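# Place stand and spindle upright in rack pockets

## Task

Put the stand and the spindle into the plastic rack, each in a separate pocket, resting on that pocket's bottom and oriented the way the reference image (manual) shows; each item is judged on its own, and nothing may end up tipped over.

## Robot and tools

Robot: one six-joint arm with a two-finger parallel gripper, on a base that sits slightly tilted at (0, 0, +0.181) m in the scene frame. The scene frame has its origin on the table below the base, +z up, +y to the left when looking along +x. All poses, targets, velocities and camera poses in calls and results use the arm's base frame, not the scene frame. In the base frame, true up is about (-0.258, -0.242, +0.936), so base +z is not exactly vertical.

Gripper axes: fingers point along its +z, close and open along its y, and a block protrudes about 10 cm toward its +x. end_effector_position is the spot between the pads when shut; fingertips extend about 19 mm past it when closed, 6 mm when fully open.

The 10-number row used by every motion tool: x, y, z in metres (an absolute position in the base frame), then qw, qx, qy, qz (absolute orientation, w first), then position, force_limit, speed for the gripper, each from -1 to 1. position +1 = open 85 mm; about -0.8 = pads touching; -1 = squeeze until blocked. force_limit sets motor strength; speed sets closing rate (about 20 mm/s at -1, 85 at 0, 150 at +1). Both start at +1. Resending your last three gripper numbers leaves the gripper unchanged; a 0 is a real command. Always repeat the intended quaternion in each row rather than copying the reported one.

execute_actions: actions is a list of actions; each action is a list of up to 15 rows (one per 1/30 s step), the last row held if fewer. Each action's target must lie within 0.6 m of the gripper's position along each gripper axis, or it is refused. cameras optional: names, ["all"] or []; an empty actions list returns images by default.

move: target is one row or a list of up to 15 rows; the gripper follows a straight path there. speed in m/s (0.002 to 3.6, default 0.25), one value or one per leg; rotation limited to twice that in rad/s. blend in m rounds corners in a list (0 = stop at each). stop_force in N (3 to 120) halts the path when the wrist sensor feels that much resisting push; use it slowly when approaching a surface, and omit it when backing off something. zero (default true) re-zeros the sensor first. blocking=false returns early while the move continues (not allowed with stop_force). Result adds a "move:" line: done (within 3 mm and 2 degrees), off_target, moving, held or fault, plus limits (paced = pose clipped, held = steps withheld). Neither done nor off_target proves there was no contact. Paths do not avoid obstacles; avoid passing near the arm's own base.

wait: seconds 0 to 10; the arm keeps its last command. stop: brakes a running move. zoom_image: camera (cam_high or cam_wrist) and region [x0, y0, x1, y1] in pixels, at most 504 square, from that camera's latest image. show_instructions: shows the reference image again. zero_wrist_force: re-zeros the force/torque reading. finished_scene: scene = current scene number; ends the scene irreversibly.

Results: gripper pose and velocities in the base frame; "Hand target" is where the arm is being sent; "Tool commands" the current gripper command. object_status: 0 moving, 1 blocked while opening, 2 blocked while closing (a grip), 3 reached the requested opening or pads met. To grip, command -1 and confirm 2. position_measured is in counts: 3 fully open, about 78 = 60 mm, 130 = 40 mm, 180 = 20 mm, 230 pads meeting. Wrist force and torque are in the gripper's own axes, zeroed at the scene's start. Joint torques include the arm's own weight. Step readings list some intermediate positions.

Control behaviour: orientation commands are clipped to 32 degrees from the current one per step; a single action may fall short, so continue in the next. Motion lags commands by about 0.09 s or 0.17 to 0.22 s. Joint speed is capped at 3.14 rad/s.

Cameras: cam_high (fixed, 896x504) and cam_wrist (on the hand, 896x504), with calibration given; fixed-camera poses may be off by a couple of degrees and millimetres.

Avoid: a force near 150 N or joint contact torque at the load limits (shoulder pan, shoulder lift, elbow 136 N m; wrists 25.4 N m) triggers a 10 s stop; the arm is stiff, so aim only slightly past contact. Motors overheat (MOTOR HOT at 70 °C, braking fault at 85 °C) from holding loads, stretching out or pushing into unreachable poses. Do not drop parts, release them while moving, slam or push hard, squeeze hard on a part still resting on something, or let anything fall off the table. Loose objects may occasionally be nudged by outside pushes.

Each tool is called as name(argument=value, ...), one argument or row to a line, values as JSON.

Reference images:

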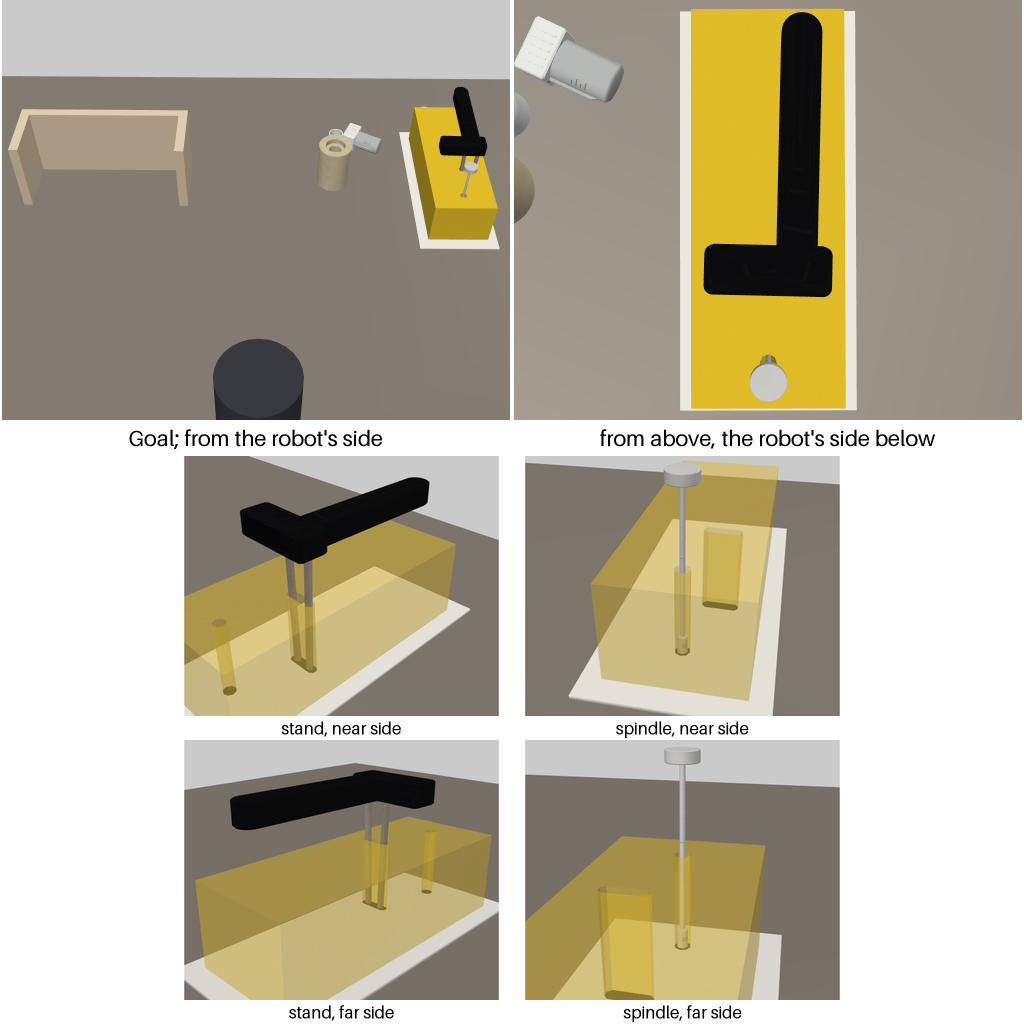

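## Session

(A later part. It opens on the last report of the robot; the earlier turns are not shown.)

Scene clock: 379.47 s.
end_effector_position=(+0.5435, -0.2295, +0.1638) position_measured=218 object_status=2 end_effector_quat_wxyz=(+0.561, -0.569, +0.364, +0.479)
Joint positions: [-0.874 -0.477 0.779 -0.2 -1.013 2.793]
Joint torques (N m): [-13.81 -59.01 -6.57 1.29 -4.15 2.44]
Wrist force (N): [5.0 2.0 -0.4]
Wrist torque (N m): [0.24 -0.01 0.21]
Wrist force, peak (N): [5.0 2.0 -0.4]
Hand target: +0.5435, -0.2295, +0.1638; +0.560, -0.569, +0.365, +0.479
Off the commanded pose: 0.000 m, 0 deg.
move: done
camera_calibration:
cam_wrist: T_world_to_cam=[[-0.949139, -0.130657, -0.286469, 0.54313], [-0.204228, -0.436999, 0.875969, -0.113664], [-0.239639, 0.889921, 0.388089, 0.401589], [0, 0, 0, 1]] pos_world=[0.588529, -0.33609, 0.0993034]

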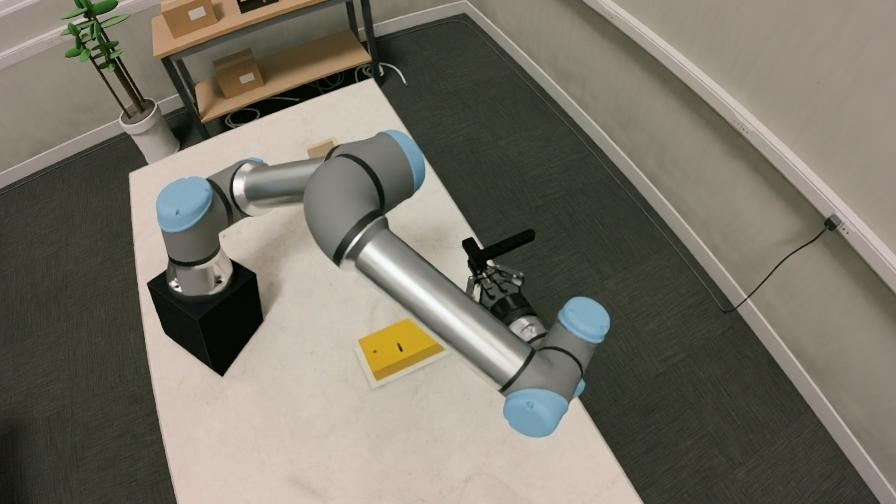

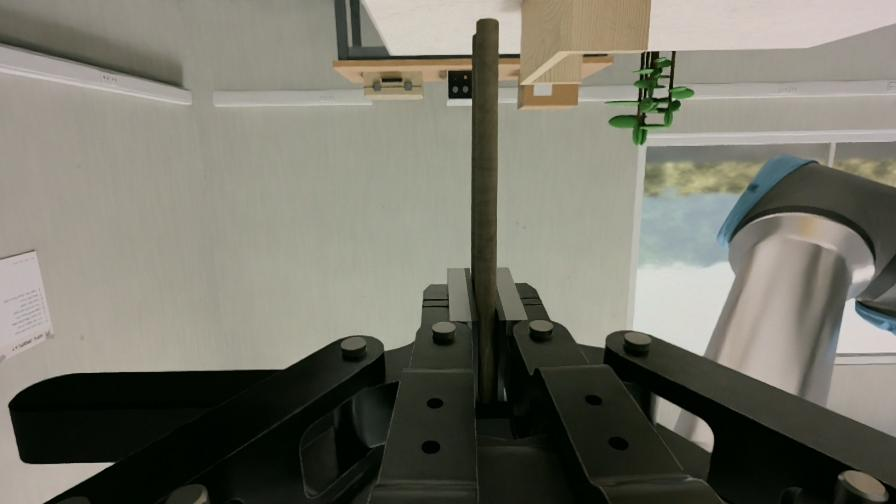

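move(
  target=[0.3846,-0.2503,0.0506,0.5602,-0.5688,0.3644,0.4786,-1,-0.5,-1],
  speed=0.2,
  cameras=["all"],
)

zoom_image(
  camera="cam_high",
  region=[350, 290, 480, 390],
)

Scene clock: 395.83 s.
end_effector_position=(+0.3847, -0.2503, +0.0507) position_measured=218 object_status=2 end_effector_quat_wxyz=(+0.560, -0.569, +0.365, +0.479)
Joint positions: [-1.081 -0.563 1.294 -0.638 -1.22 2.816]
Joint torques (N m): [-24.72 -52.15 -4.6 1.65 -4 2.12]
Wrist force (N): [5.0 1.7 -0.5]
Wrist torque (N m): [0.19 -0.01 0.23]
Wrist force, peak (N): [5.5 3.6 -0.7]
Hand target: +0.3846, -0.2503, +0.0506; +0.560, -0.569, +0.365, +0.479
Off the commanded pose: 0.000 m, 0 deg.
move: done
camera_calibration:
cam_wrist: T_world_to_cam=[[-0.949205, -0.130801, -0.286184, 0.357366], [-0.203918, -0.43696, 0.876061, -0.0562092], [-0.23964, 0.88992, 0.388092, 0.425962], [0, 0, 0, 1]] pos_world=[0.429829, -0.356889, -0.0137973]

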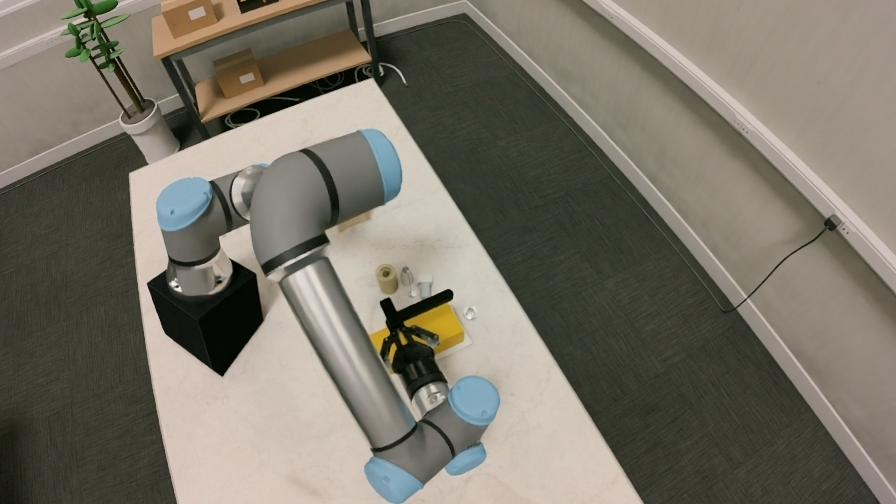

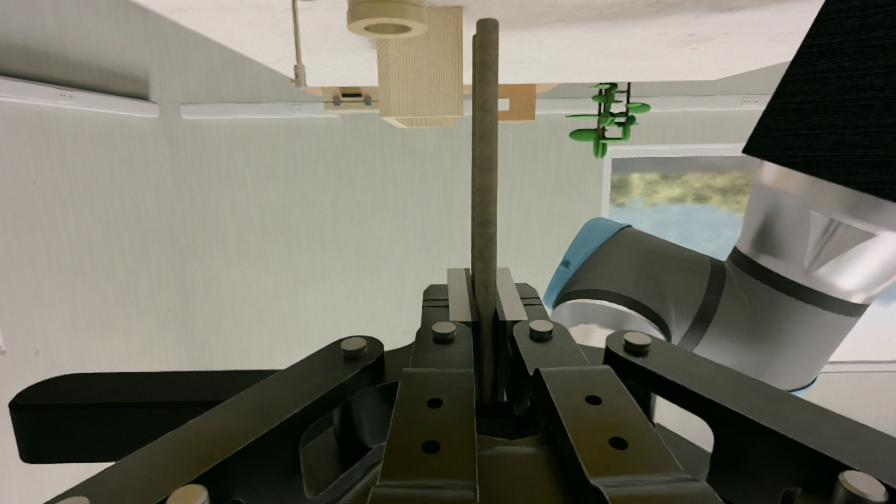

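Scaled by 3.877 from the camera's 896x504 image, which has a finer 1280x720 frame.

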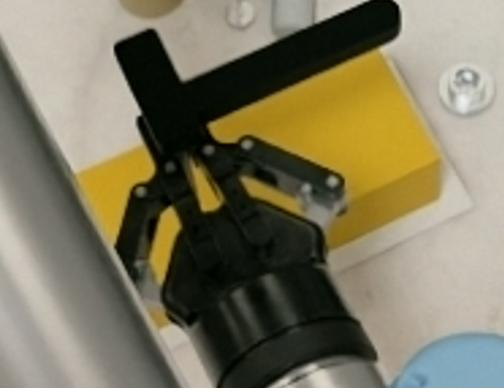

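move(
  target=[0.3895,-0.2445,0.0268,0.5602,-0.5688,0.3644,0.4786,-1,-0.5,-1],
  speed=0.08,
)

move(
  target=[0.4076,-0.2276,-0.0387,0.5602,-0.5688,0.3644,0.4786,-1,-0.5,-1],
  speed=0.02,
  stop_force=5,
  cameras=["all"],
)

zoom_image(
  camera="cam_high",
  region=[350, 290, 480, 390],
)

Scene clock: 428.87 s.
end_effector_position=(+0.3894, -0.2446, +0.0271) position_measured=218 object_status=2 end_effector_quat_wxyz=(+0.560, -0.569, +0.365, +0.479)
Joint positions: [-1.07 -0.527 1.293 -0.674 -1.209 2.815]
Joint torques (N m): [-12.82 -40.35 -28.16 1.36 0.96 -2.56]
Wrist force (N): [4.8 1.8 -0.6]
Wrist torque (N m): [0.21 0.02 0.33]
Wrist force, peak (N): [5.5 1.9 -0.6]
Hand target: +0.3895, -0.2445, +0.0268; +0.560, -0.569, +0.365, +0.479
Off the commanded pose: 0.000 m, 0 deg.
move: done

Scene clock: 431.37 s.
end_effector_position=(+0.3957, -0.2386, +0.0042) position_measured=218 object_status=2 end_effector_quat_wxyz=(+0.560, -0.569, +0.365, +0.479)
Joint positions: [-1.057 -0.488 1.284 -0.703 -1.196 2.813]
Joint torques (N m): [-25.3 -51.75 -2.25 2.63 -3.5 0.89]
Wrist force (N): [-0.3 1.7 -0.2]
Wrist torque (N m): [0.19 0.13 0.32]
Wrist force, peak (N): [-29.5 1.7 -2.7]
Hand target: +0.3957, -0.2386, +0.0042; +0.560, -0.569, +0.365, +0.479
Off the commanded pose: 0.046 m, 0 deg.
move: contact
camera_calibration:
cam_wrist: T_world_to_cam=[[-0.949208, -0.130674, -0.28623, 0.356059], [-0.204013, -0.436953, 0.876043, -0.00811771], [-0.239545, 0.889942, 0.388101, 0.436287], [0, 0, 0, 1]] pos_world=[0.440829, -0.34529, -0.0602972]

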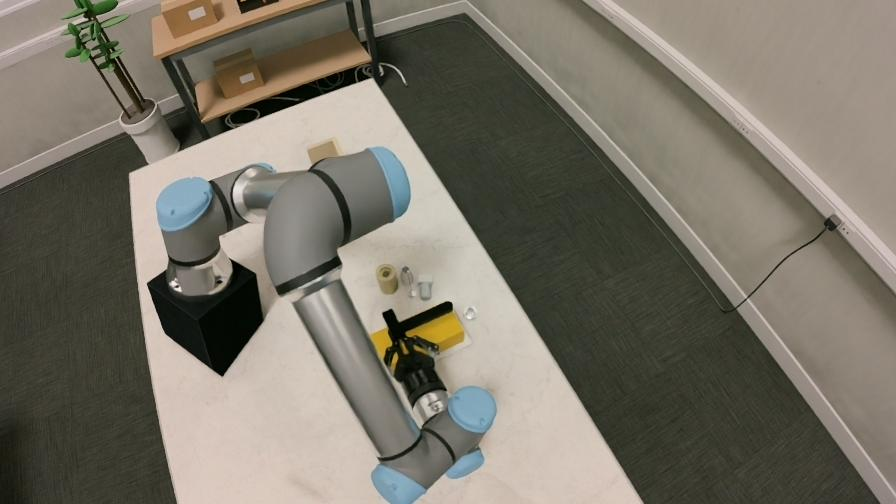

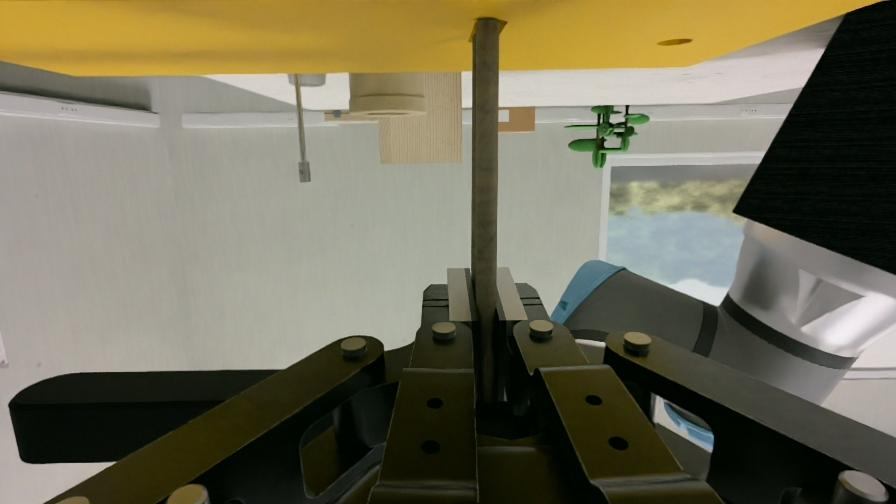

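Scaled by 3.877 from the camera's 896x504 image, which has a finer 1280x720 frame.

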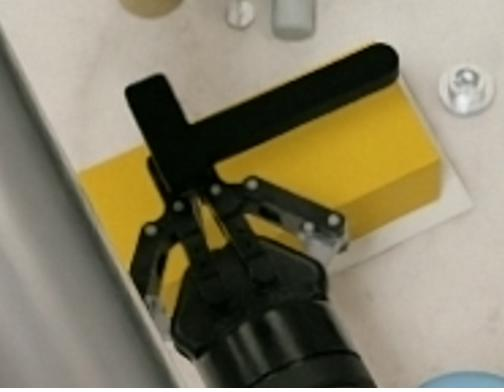

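zoom_image(
  camera="cam_wrist",
  region=[430, 0, 540, 80],
)

Scaled by 4.582 from the camera's 896x504 image, which has a finer 1280x720 frame.

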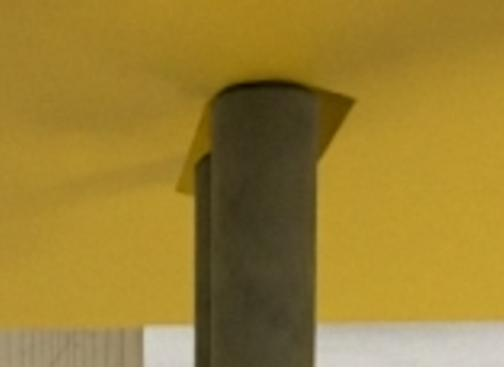

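move(
  target=[0.3936,-0.2368,0.0083,0.5602,-0.5688,0.3644,0.4786,-1,-0.5,-1],
  speed=0.03,
)

move(
  target=[0.4070,-0.2243,-0.0404,0.5602,-0.5688,0.3644,0.4786,-1,-0.5,-1],
  speed=0.012,
  stop_force=5,
  cameras=["cam_wrist"],
)

zoom_image(
  camera="cam_wrist",
  region=[430, 0, 540, 80],
)

Scene clock: 467.20 s.
end_effector_position=(+0.3937, -0.2369, +0.0082) position_measured=218 object_status=2 end_effector_quat_wxyz=(+0.560, -0.569, +0.365, +0.479)
Joint positions: [-1.059 -0.499 1.297 -0.705 -1.197 2.813]
Joint torques (N m): [-25.81 -53.12 -1.21 1.2 -4.02 2.04]
Wrist force (N): [4.8 1.8 -0.8]
Wrist torque (N m): [0.20 0.02 0.32]
Wrist force, peak (N): [5.0 2.1 -0.6]
Hand target: +0.3936, -0.2368, +0.0083; +0.560, -0.569, +0.365, +0.479
Off the commanded pose: 0.000 m, 0 deg.
move: done

Scene clock: 472.53 s.
end_effector_position=(+0.4070, -0.2243, -0.0404) position_measured=218 object_status=2 end_effector_quat_wxyz=(+0.560, -0.569, +0.365, +0.479)
Joint positions: [-1.031 -0.412 1.268 -0.761 -1.169 2.811]
Joint torques (N m): [-14.08 -41.88 -25.83 1.22 1.5 -2.4]
Wrist force (N): [3.8 3.0 0.7]
Wrist torque (N m): [0.21 0.05 0.37]
Wrist force, peak (N): [5.0 2.0 -0.5]
Hand target: +0.4070, -0.2243, -0.0404; +0.560, -0.569, +0.365, +0.479
Off the commanded pose: 0.000 m, 0 deg.
move: done
camera_calibration:
cam_wrist: T_world_to_cam=[[-0.949202, -0.1307, -0.28624, 0.355794], [-0.204033, -0.436875, 0.876077, 0.0395692], [-0.239554, 0.889976, 0.388016, 0.443471], [0, 0, 0, 1]] pos_world=[0.452029, -0.33089, -0.104897]
Images, in order (width x height): cam_wrist 896x504.

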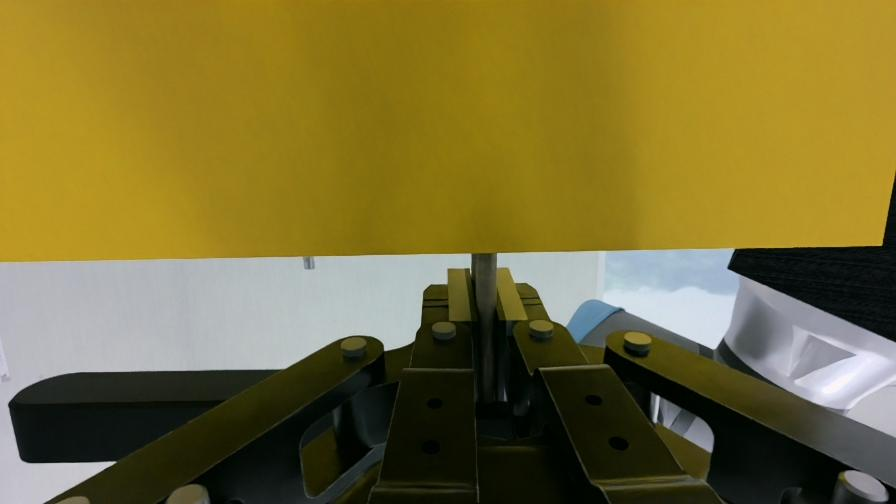

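Scaled by 4.582 from the camera's 896x504 image, which has a finer 1280x720 frame.

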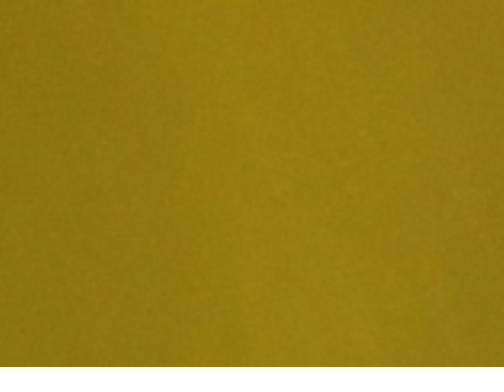

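move(
  target=[0.4097,-0.2218,-0.0502,0.5602,-0.5688,0.3644,0.4786,-1,-0.5,-1],
  speed=0.01,
  stop_force=4,
  cameras=["cam_high"],
)

Scene clock: 477.47 s.
end_effector_position=(+0.4089, -0.2226, -0.0472) position_measured=218 object_status=2 end_effector_quat_wxyz=(+0.560, -0.569, +0.365, +0.479)
Joint positions: [-1.027 -0.399 1.262 -0.768 -1.166 2.81]
Joint torques (N m): [-25.92 -52.77 -1.7 3.05 -3.34 -1.11]
Wrist force (N): [0.7 2.8 0.3]
Wrist torque (N m): [0.21 0.06 0.35]
Wrist force, peak (N): [4.0 3.8 1.3]
Hand target: +0.4089, -0.2226, -0.0472; +0.560, -0.569, +0.365, +0.479
Off the commanded pose: 0.003 m, 0 deg.
move: contact
Images, in order (width x height): cam_high 896x504.

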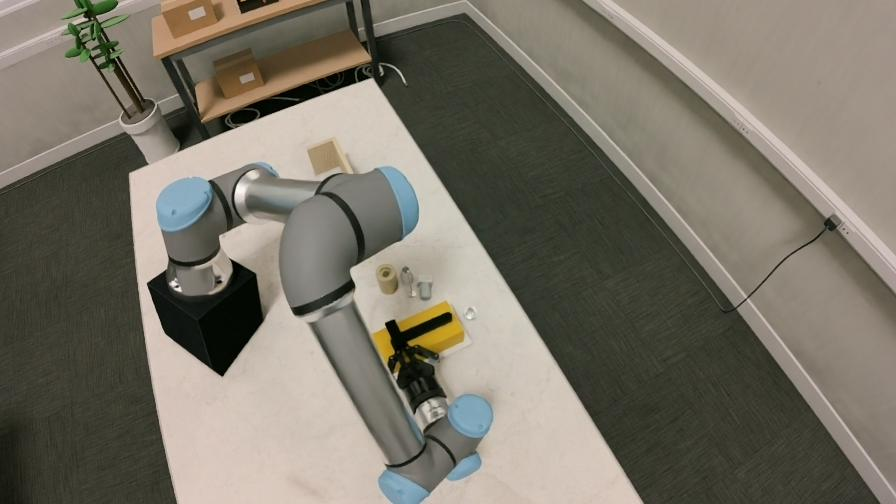

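move(
  target=[
    [0.4089,-0.2226,-0.0472,0.5602,-0.5688,0.3644,0.4786,-0.2,-0.5,-1],
    [0.4257,-0.3184,-0.0672,0.5602,-0.5688,0.3644,0.4786,-0.2,-0.5,-1],
    [0.3951,-0.3470,0.0439,0.5602,-0.5688,0.3644,0.4786,-0.2,-0.5,-1],
  ],
  speed=[0.05,0.1,0.2],
  cameras=["all"],
)

zoom_image(
  camera="cam_high",
  region=[350, 290, 480, 390],
)

Scene clock: 490.07 s.
end_effector_position=(+0.3952, -0.3469, +0.0436) position_measured=154 object_status=3 end_effector_quat_wxyz=(+0.560, -0.569, +0.365, +0.479)
Joint positions: [-1.131 -0.371 0.895 -0.433 -1.269 2.821]
Joint torques (N m): [-27.73 -57.07 -4.66 3.23 -3.83 2.2]
Wrist force (N): [-0.9 2.1 -1.2]
Wrist torque (N m): [0.27 0.16 0.06]
Wrist force, peak (N): [0.2 3.1 0.4]
Hand target: +0.3951, -0.3470, +0.0439; +0.560, -0.569, +0.365, +0.479
Off the commanded pose: 0.000 m, 0 deg.
move: done
camera_calibration:
cam_wrist: T_world_to_cam=[[-0.949221, -0.130742, -0.286157, 0.35262], [-0.203943, -0.436864, 0.876104, -0.0901549], [-0.239555, 0.889976, 0.388017, 0.517212], [0, 0, 0, 1]] pos_world=[0.440229, -0.453589, -0.0207971]

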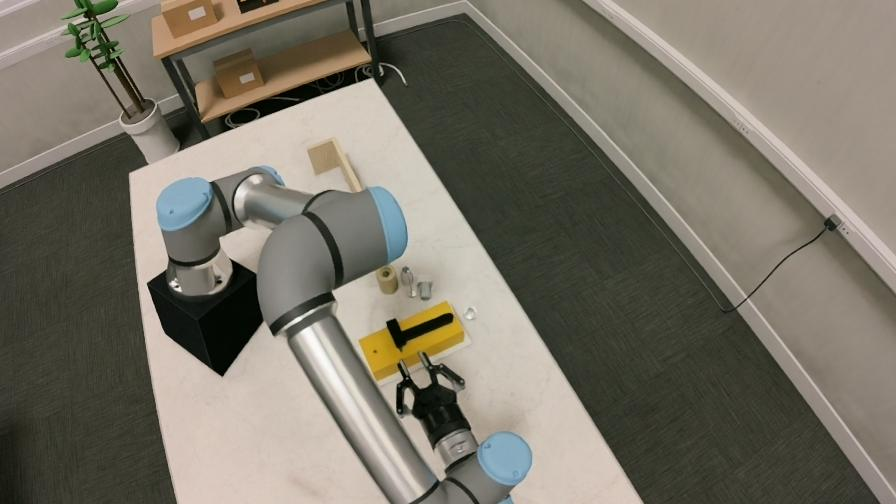

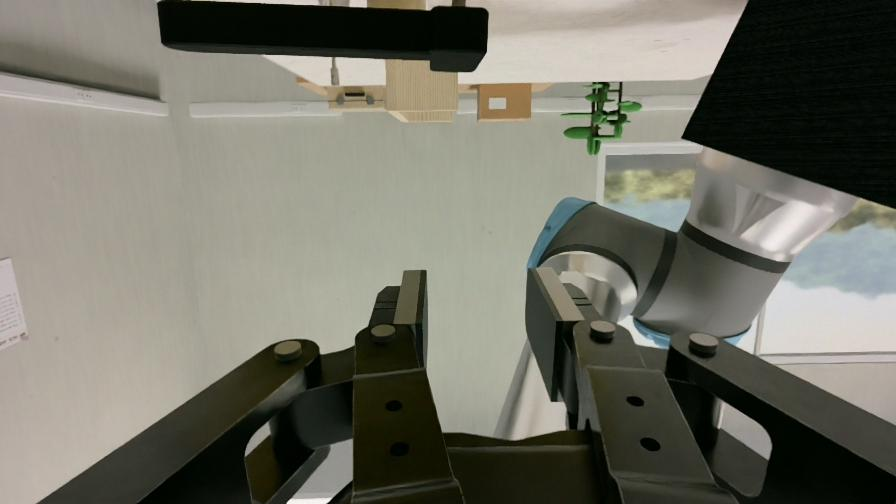

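Scaled by 3.877 from the camera's 896x504 image, which has a finer 1280x720 frame.

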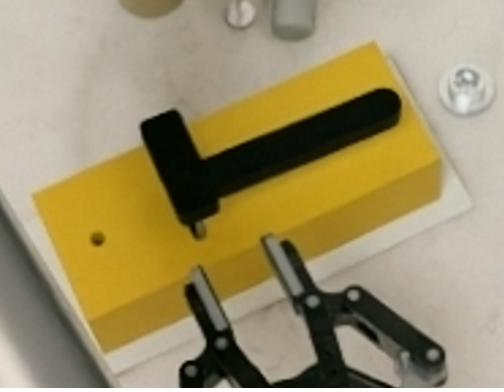

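move(
  target=[0.4269,-0.1296,0.1681,-0.1782,0.7432,-0.6442,0.0184,-0.2,-0.5,-1],
  speed=0.3,
  cameras=["all"],
)

Scene clock: 514.73 s.
end_effector_position=(+0.4269, -0.1296, +0.1681) position_measured=154 object_status=3 end_effector_quat_wxyz=(-0.178, +0.743, -0.644, +0.018)
Joint positions: [-0.821 -1.724 2.184 -2.028 -1.21 3.749]
Joint torques (N m): [1.11 -20.24 -8.73 -3.74 -3.24 2.46]
Wrist force (N): [-0.3 0.5 -0.3]
Wrist torque (N m): [0.12 0.08 0.06]
Wrist force, peak (N): [0.0 2.4 -1.9]
Hand target: +0.4269, -0.1296, +0.1681; -0.178, +0.743, -0.644, +0.018
Off the commanded pose: 0.000 m, 0 deg.
move: done
camera_calibration:
cam_wrist: T_world_to_cam=[[-0.958297, -0.107299, -0.264865, 0.450078], [-0.231936, 0.833485, 0.501506, 0.141854], [0.16695, 0.542024, -0.823613, 0.268074], [0, 0, 0, 1]] pos_world=[0.419455, -0.215243, 0.268859]

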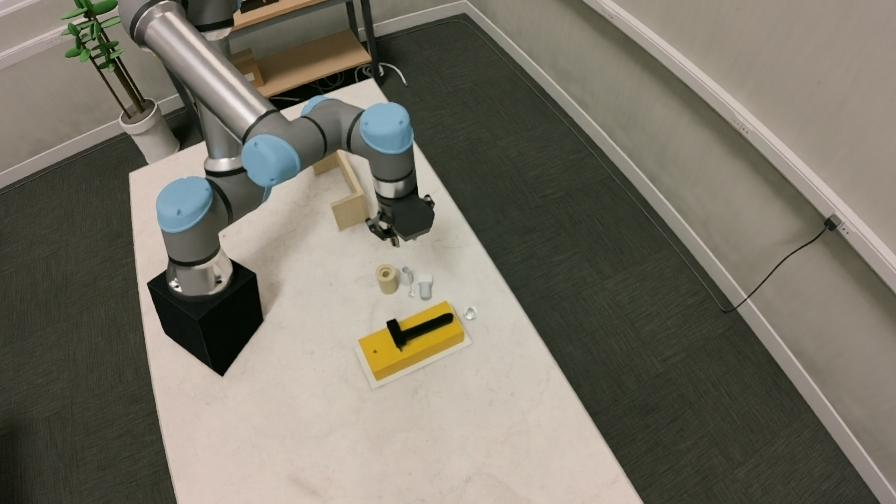

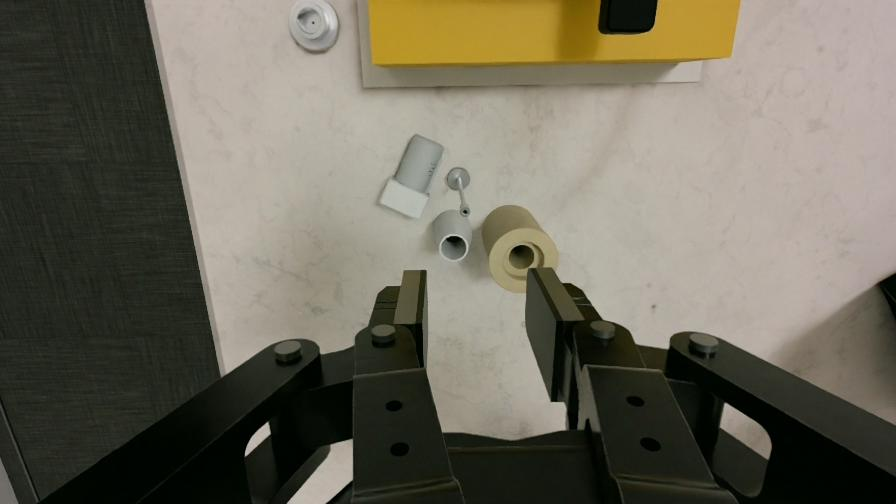

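zoom_image(
  camera="cam_wrist",
  region=[370, 120, 570, 300],
)

Scaled by 2.520 from the camera's 896x504 image, which has a finer 1280x720 frame.

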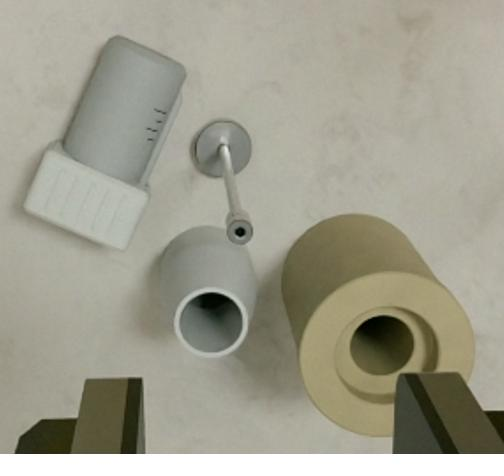

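move(
  target=[
    [0.4513,-0.1007,0.0648,-0.1782,0.7432,-0.6442,0.0184,-0.2,-0.5,-1],
    [0.4745,-0.0789,-0.0194,-0.1782,0.7432,-0.6442,0.0184,-0.2,-0.5,-1],
  ],
  speed=[0.2,0.08],
  blend=[0.005,0],
  cameras=["cam_wrist"],
)

zoom_image(
  camera="cam_wrist",
  region=[380, 200, 580, 420],
)

Scene clock: 542.27 s.
end_effector_position=(+0.4745, -0.0789, -0.0193) position_measured=154 object_status=3 end_effector_quat_wxyz=(-0.178, +0.743, -0.644, +0.018)
Joint positions: [-0.646 -1.246 2.352 -2.74 -1.216 3.935]
Joint torques (N m): [-0.3 -18 -22.27 -3.66 -2.97 2.52]
Wrist force (N): [-0.2 0.3 -0.5]
Wrist torque (N m): [0.09 0.05 0.05]
Wrist force, peak (N): [-0.1 0.4 -1.7]
Hand target: +0.4745, -0.0789, -0.0194; -0.178, +0.743, -0.644, +0.018
Off the commanded pose: 0.000 m, 0 deg.
move: done
camera_calibration:
cam_wrist: T_world_to_cam=[[-0.958326, -0.107292, -0.264762, 0.451435], [-0.231816, 0.833681, 0.501235, 0.204543], [0.166949, 0.541723, -0.823811, 0.0783671], [0, 0, 0, 1]] pos_world=[0.466955, -0.164542, 0.0815583]
Images, in order (width x height): cam_wrist 896x504.

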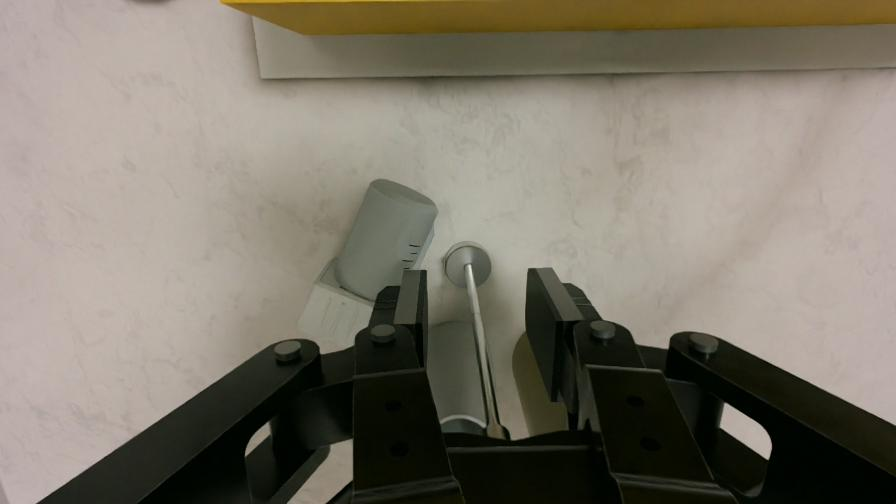

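Scaled by 2.291 from the camera's 896x504 image, which has a finer 1280x720 frame.

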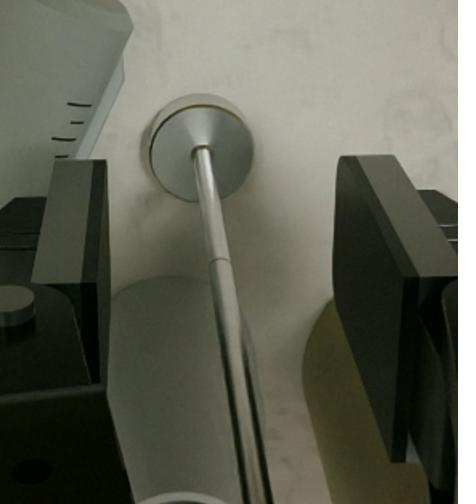

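move(
  target=[0.4745,-0.0789,-0.0194,-0.1782,0.7432,-0.6442,0.0184,-1,-0.7,-1],
  speed=0.05,
  cameras=["cam_wrist"],
)

zoom_image(
  camera="cam_wrist",
  region=[380, 220, 580, 440],
)

Scene clock: 551.47 s.
end_effector_position=(+0.4745, -0.0789, -0.0194) position_measured=224 object_status=0 end_effector_quat_wxyz=(-0.178, +0.743, -0.644, +0.018)
Joint positions: [-0.646 -1.246 2.352 -2.741 -1.216 3.936]
Joint torques (N m): [-1.87 -19.13 -23.91 -3.35 -3.03 2.48]
Wrist force (N): [-0.1 0.2 -0.2]
Wrist torque (N m): [0.07 0.04 0.05]
Wrist force, peak (N): [-0.5 0.7 -0.6]
Hand target: +0.4745, -0.0789, -0.0194; -0.178, +0.743, -0.644, +0.018
Off the commanded pose: 0.000 m, 0 deg.
move: done
camera_calibration:
cam_wrist: T_world_to_cam=[[-0.95832, -0.107314, -0.264776, 0.451509], [-0.231842, 0.833678, 0.501228, 0.204545], [0.166949, 0.541723, -0.823811, 0.0782138], [0, 0, 0, 1]] pos_world=[0.467055, -0.164442, 0.0814584]
Images, in order (width x height): cam_wrist 896x504.

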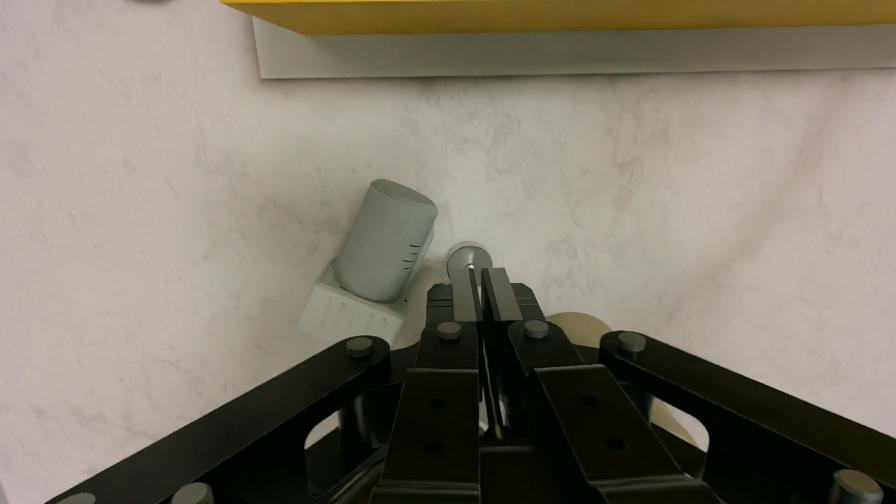

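Scaled by 2.291 from the camera's 896x504 image, which has a finer 1280x720 frame.

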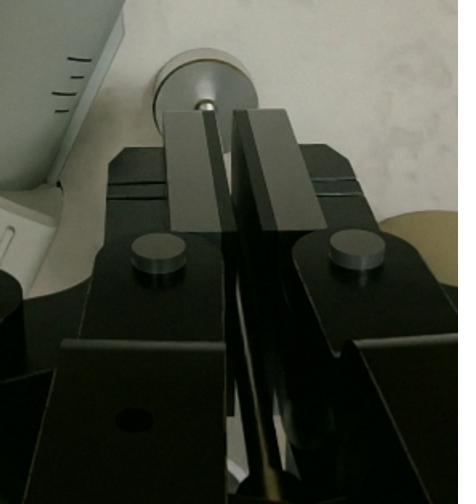

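move(
  target=[
    [0.4358,-0.1152,0.1210,-0.1782,0.7432,-0.6442,0.0184,-1,-0.7,-1],
    [0.3912,-0.1790,0.0922,-0.113,0.981,0.070,0.139,-1,-0.7,-1],
    [0.3254,-0.2630,0.0525,0.0184,0.6442,0.7432,0.1782,-1,-0.7,-1],
  ],
  speed=[0.2,0.5,0.5],
  blend=[0.02,0.03,0],
  cameras=["all"],
)

zoom_image(
  camera="cam_wrist",
  region=[380, 150, 580, 350],
)

Scene clock: 573.07 s.
end_effector_position=(+0.3254, -0.2630, +0.0525) position_measured=224 object_status=2 end_effector_quat_wxyz=(+0.018, +0.644, +0.743, +0.178)
Joint positions: [-1.224 -1.524 2.317 -2.216 -1.241 0.18]
Joint torques (N m): [-14.88 -7.73 -31.73 -1.33 2.26 -2.57]
Wrist force (N): [-0.4 0.2 0.1]
Wrist torque (N m): [0.07 0.08 0.16]
Wrist force, peak (N): [-0.4 0.2 -1.2]
Hand target: +0.3254, -0.2630, +0.0525; +0.018, +0.644, +0.743, +0.178
Off the commanded pose: 0.000 m, 0 deg.
move: done
camera_calibration:
cam_wrist: T_world_to_cam=[[0.945797, 0.0952335, 0.310482, -0.288638], [0.0631927, -0.991732, 0.111692, -0.268139], [0.318552, -0.0860181, -0.943994, 0.0539921], [0, 0, 0, 1]] pos_world=[0.272738, -0.23379, 0.170535]

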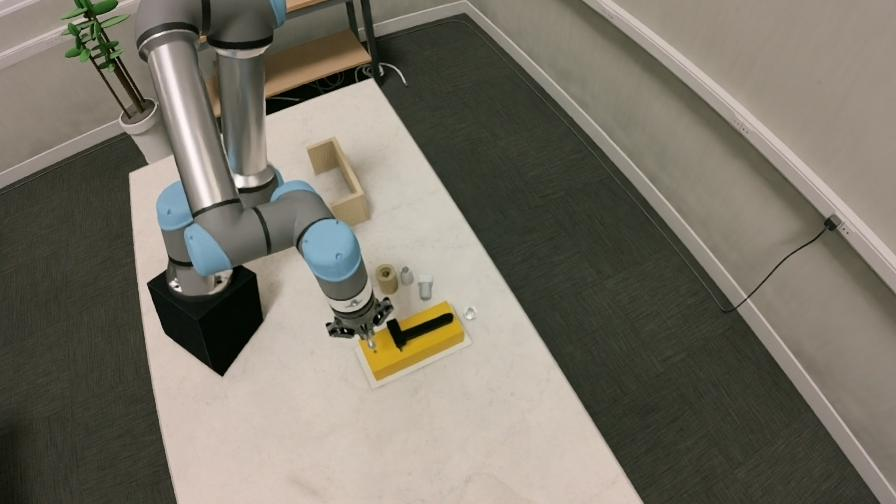

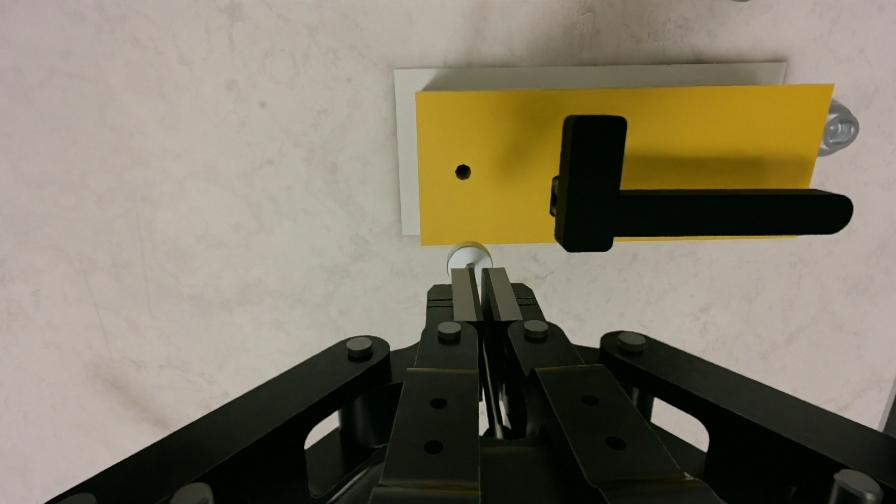

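Scaled by 2.520 from the camera's 896x504 image, which has a finer 1280x720 frame.

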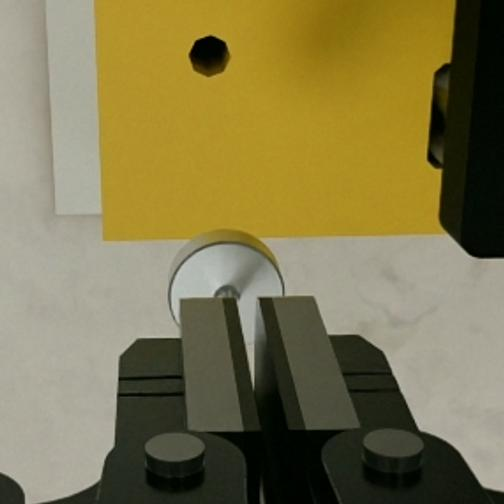

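move(
  target=[0.3435,-0.2414,-0.0150,0.0184,0.6442,0.7432,0.1782,-1,-0.7,-1],
  speed=0.15,
)

move(
  target=[0.3485,-0.2368,-0.0329,0.0184,0.6442,0.7432,0.1782,-1,-0.7,-1],
  speed=0.008,
  stop_force=4,
  cameras=["all"],
)

zoom_image(
  camera="cam_high",
  region=[330, 300, 430, 390],
)

Scene clock: 585.90 s.
end_effector_position=(+0.3435, -0.2414, -0.0149) position_measured=224 object_status=2 end_effector_quat_wxyz=(+0.018, +0.644, +0.743, +0.178)
Joint positions: [-1.16 -1.35 2.395 -2.489 -1.232 0.246]
Joint torques (N m): [-3.11 -11.05 -4.48 -3.31 2.62 2.68]
Wrist force (N): [0.0 0.7 0.0]
Wrist torque (N m): [0.15 0.00 0.05]
Wrist force, peak (N): [-0.6 0.4 -1.2]
Hand target: +0.3435, -0.2414, -0.0150; +0.018, +0.644, +0.743, +0.178
Off the commanded pose: 0.000 m, 0 deg.
move: done

Scene clock: 588.73 s.
end_effector_position=(+0.3464, -0.2387, -0.0254) position_measured=224 object_status=2 end_effector_quat_wxyz=(+0.018, +0.644, +0.743, +0.178)
Joint positions: [-1.151 -1.317 2.402 -2.532 -1.231 0.257]
Joint torques (N m): [-13.88 -22.08 -23.09 -0.22 0.62 -2.34]
Wrist force (N): [-0.9 -0.1 -7.5]
Wrist torque (N m): [0.11 0.00 0.06]
Wrist force, peak (N): [2.2 -1.9 -21.1]
Hand target: +0.3464, -0.2387, -0.0254; +0.018, +0.644, +0.743, +0.178
Off the commanded pose: 0.008 m, 0 deg.
move: contact
camera_calibration:
cam_wrist: T_world_to_cam=[[0.945735, 0.0954968, 0.310589, -0.286555], [0.0634906, -0.991723, 0.111598, -0.236844], [0.318676, -0.0858226, -0.94397, -0.0241512], [0, 0, 0, 1]] pos_world=[0.293739, -0.209591, 0.0926341]

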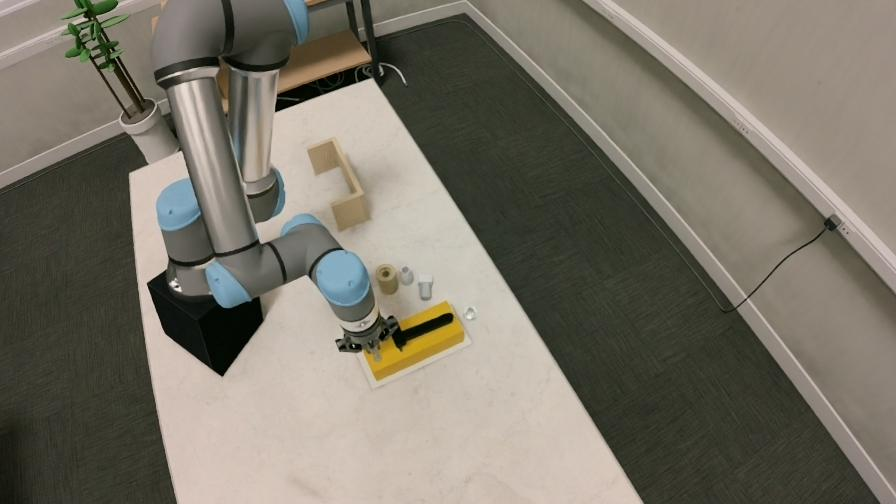

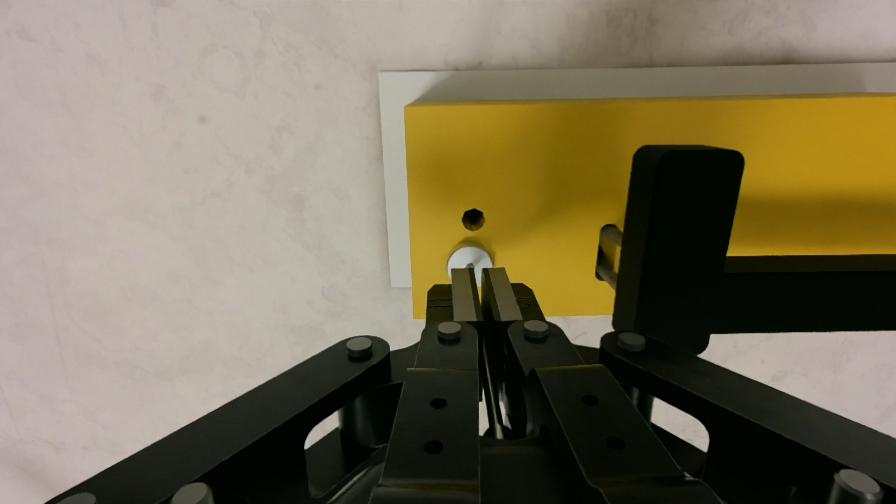

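Scaled by 5.040 from the camera's 896x504 image, which has a finer 1280x720 frame.

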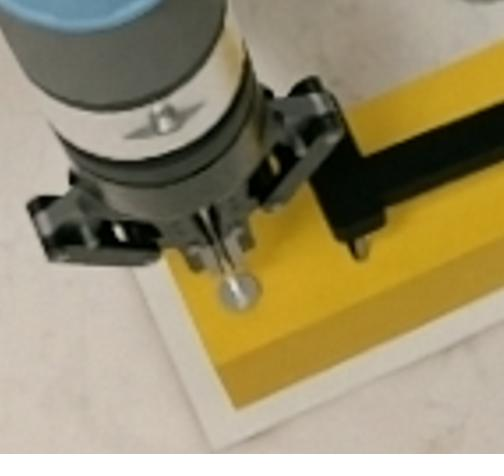

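move(
  target=[
    [0.3464,-0.2387,-0.0254,0.0184,0.6442,0.7432,0.1782,-0.3,-0.7,-1],
    [0.3077,-0.2750,0.1150,0.0184,0.6442,0.7432,0.1782,-0.3,-0.7,-1],
  ],
  speed=[0.05,0.2],
  cameras=["all"],
)

zoom_image(
  camera="cam_wrist",
  region=[390, 80, 590, 280],
)

Scene clock: 596.87 s.
end_effector_position=(+0.3077, -0.2750, +0.1149) position_measured=167 object_status=3 end_effector_quat_wxyz=(+0.018, +0.644, +0.743, +0.178)
Joint positions: [-1.276 -1.651 2.229 -1.984 -1.249 0.126]
Joint torques (N m): [-15.57 -15.99 -35.16 -0.74 -2.83 -2.35]
Wrist force (N): [0.1 0.6 -0.3]
Wrist torque (N m): [0.13 0.01 0.15]
Wrist force, peak (N): [-0.8 -0.2 -7.9]
Hand target: +0.3077, -0.2750, +0.1150; +0.018, +0.644, +0.743, +0.178
Off the commanded pose: 0.000 m, 0 deg.
move: done
camera_calibration:
cam_wrist: T_world_to_cam=[[0.94574, 0.0954626, 0.310584, -0.290082], [0.063427, -0.991718, 0.111681, -0.285946], [0.318673, -0.0859222, -0.943962, 0.117488], [0, 0, 0, 1]] pos_world=[0.255039, -0.245791, 0.232934]

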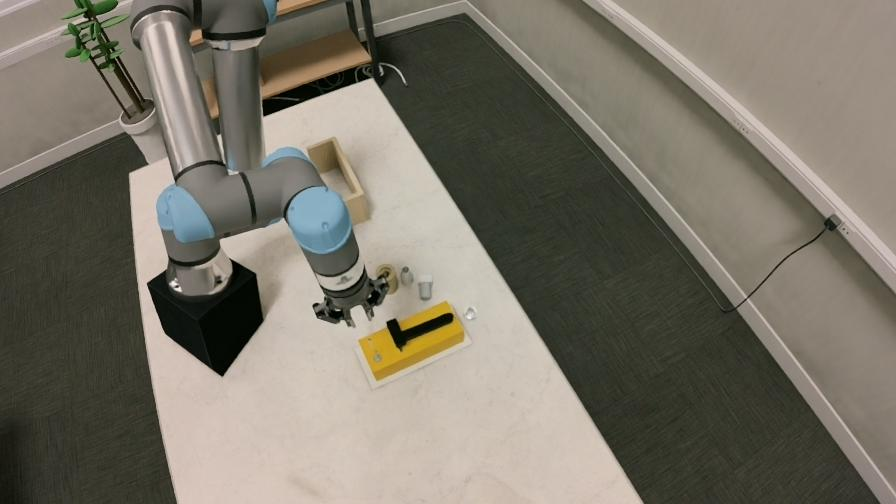

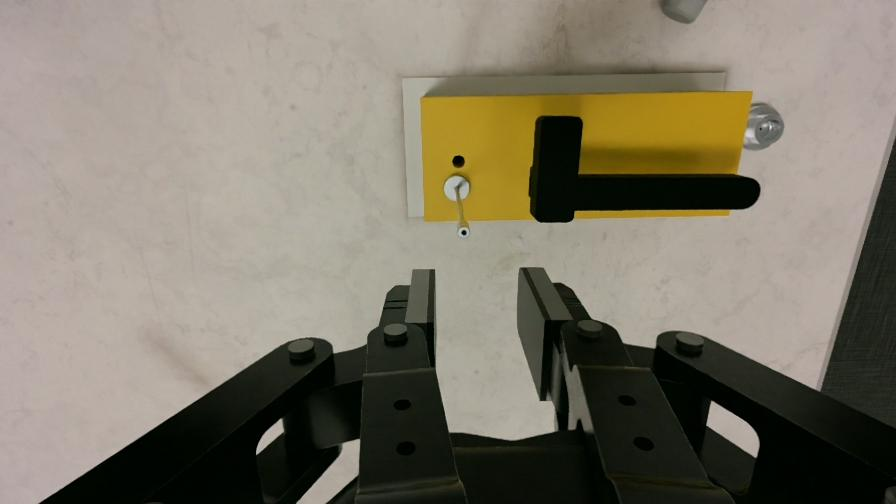

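Scaled by 2.520 from the camera's 896x504 image, which has a finer 1280x720 frame.

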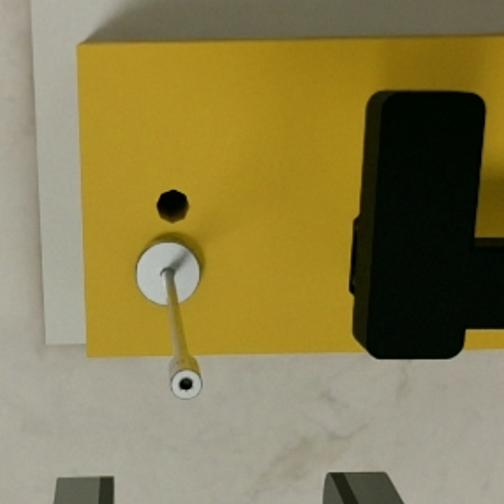

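move(
  target=[
    [0.3485,-0.3784,0.0186,0.5444,-0.2934,-0.5062,-0.6004,-0.3,-0.7,-1],
    [0.3756,-0.3530,-0.0797,0.5444,-0.2934,-0.5062,-0.6004,-0.3,-0.7,-1],
  ],
  speed=[0.3,0.15],
  cameras=["all"],
)

zoom_image(
  camera="cam_wrist",
  region=[370, 60, 600, 360],
)

Scene clock: 616.43 s.
end_effector_position=(+0.3756, -0.3530, -0.0796) position_measured=167 object_status=3 end_effector_quat_wxyz=(+0.545, -0.294, -0.506, -0.601)
Joint positions: [-1.13 0.019 0.579 -0.269 -1.353 -0.383]
Joint torques (N m): [-14.14 -45.36 -29.2 3.77 1.49 -2.3]
Wrist force (N): [1.2 0.4 -0.2]
Wrist torque (N m): [0.08 -0.52 0.13]
Wrist force, peak (N): [2.6 0.1 0.0]
Hand target: +0.3756, -0.3530, -0.0797; +0.545, -0.294, -0.506, -0.601
Off the commanded pose: 0.000 m, 0 deg.
move: done
camera_calibration:
cam_wrist: T_world_to_cam=[[0.957226, 0.0850399, 0.276563, -0.297096], [0.274805, 0.0319608, -0.960969, -0.149385], [-0.0905599, 0.995865, 0.00722435, 0.516774], [0, 0, 0, 1]] pos_world=[0.372239, -0.484597, -0.0651222]

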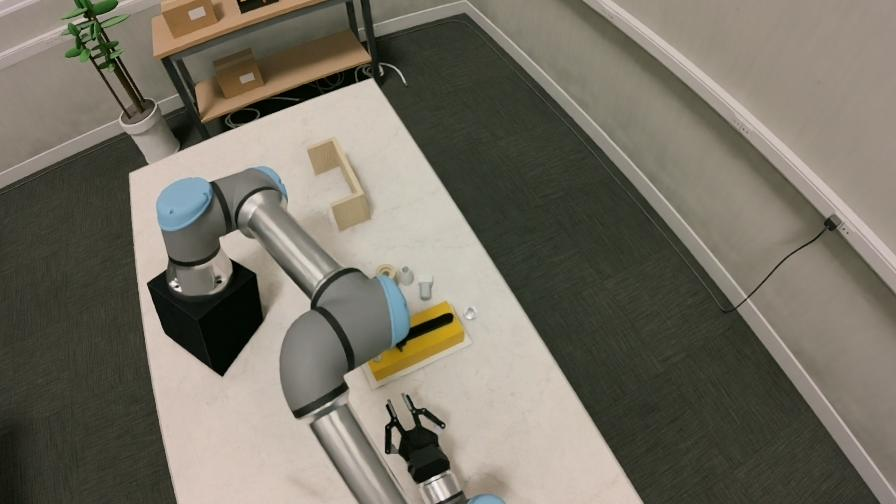

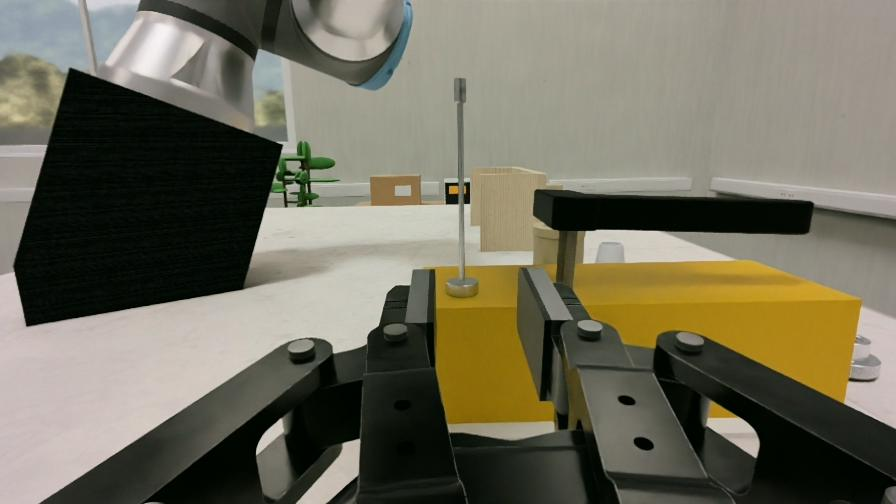

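Scaled by 1.680 from the camera's 896x504 image, which has a finer 1280x720 frame.

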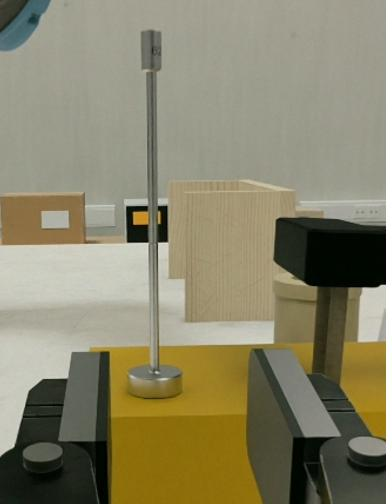

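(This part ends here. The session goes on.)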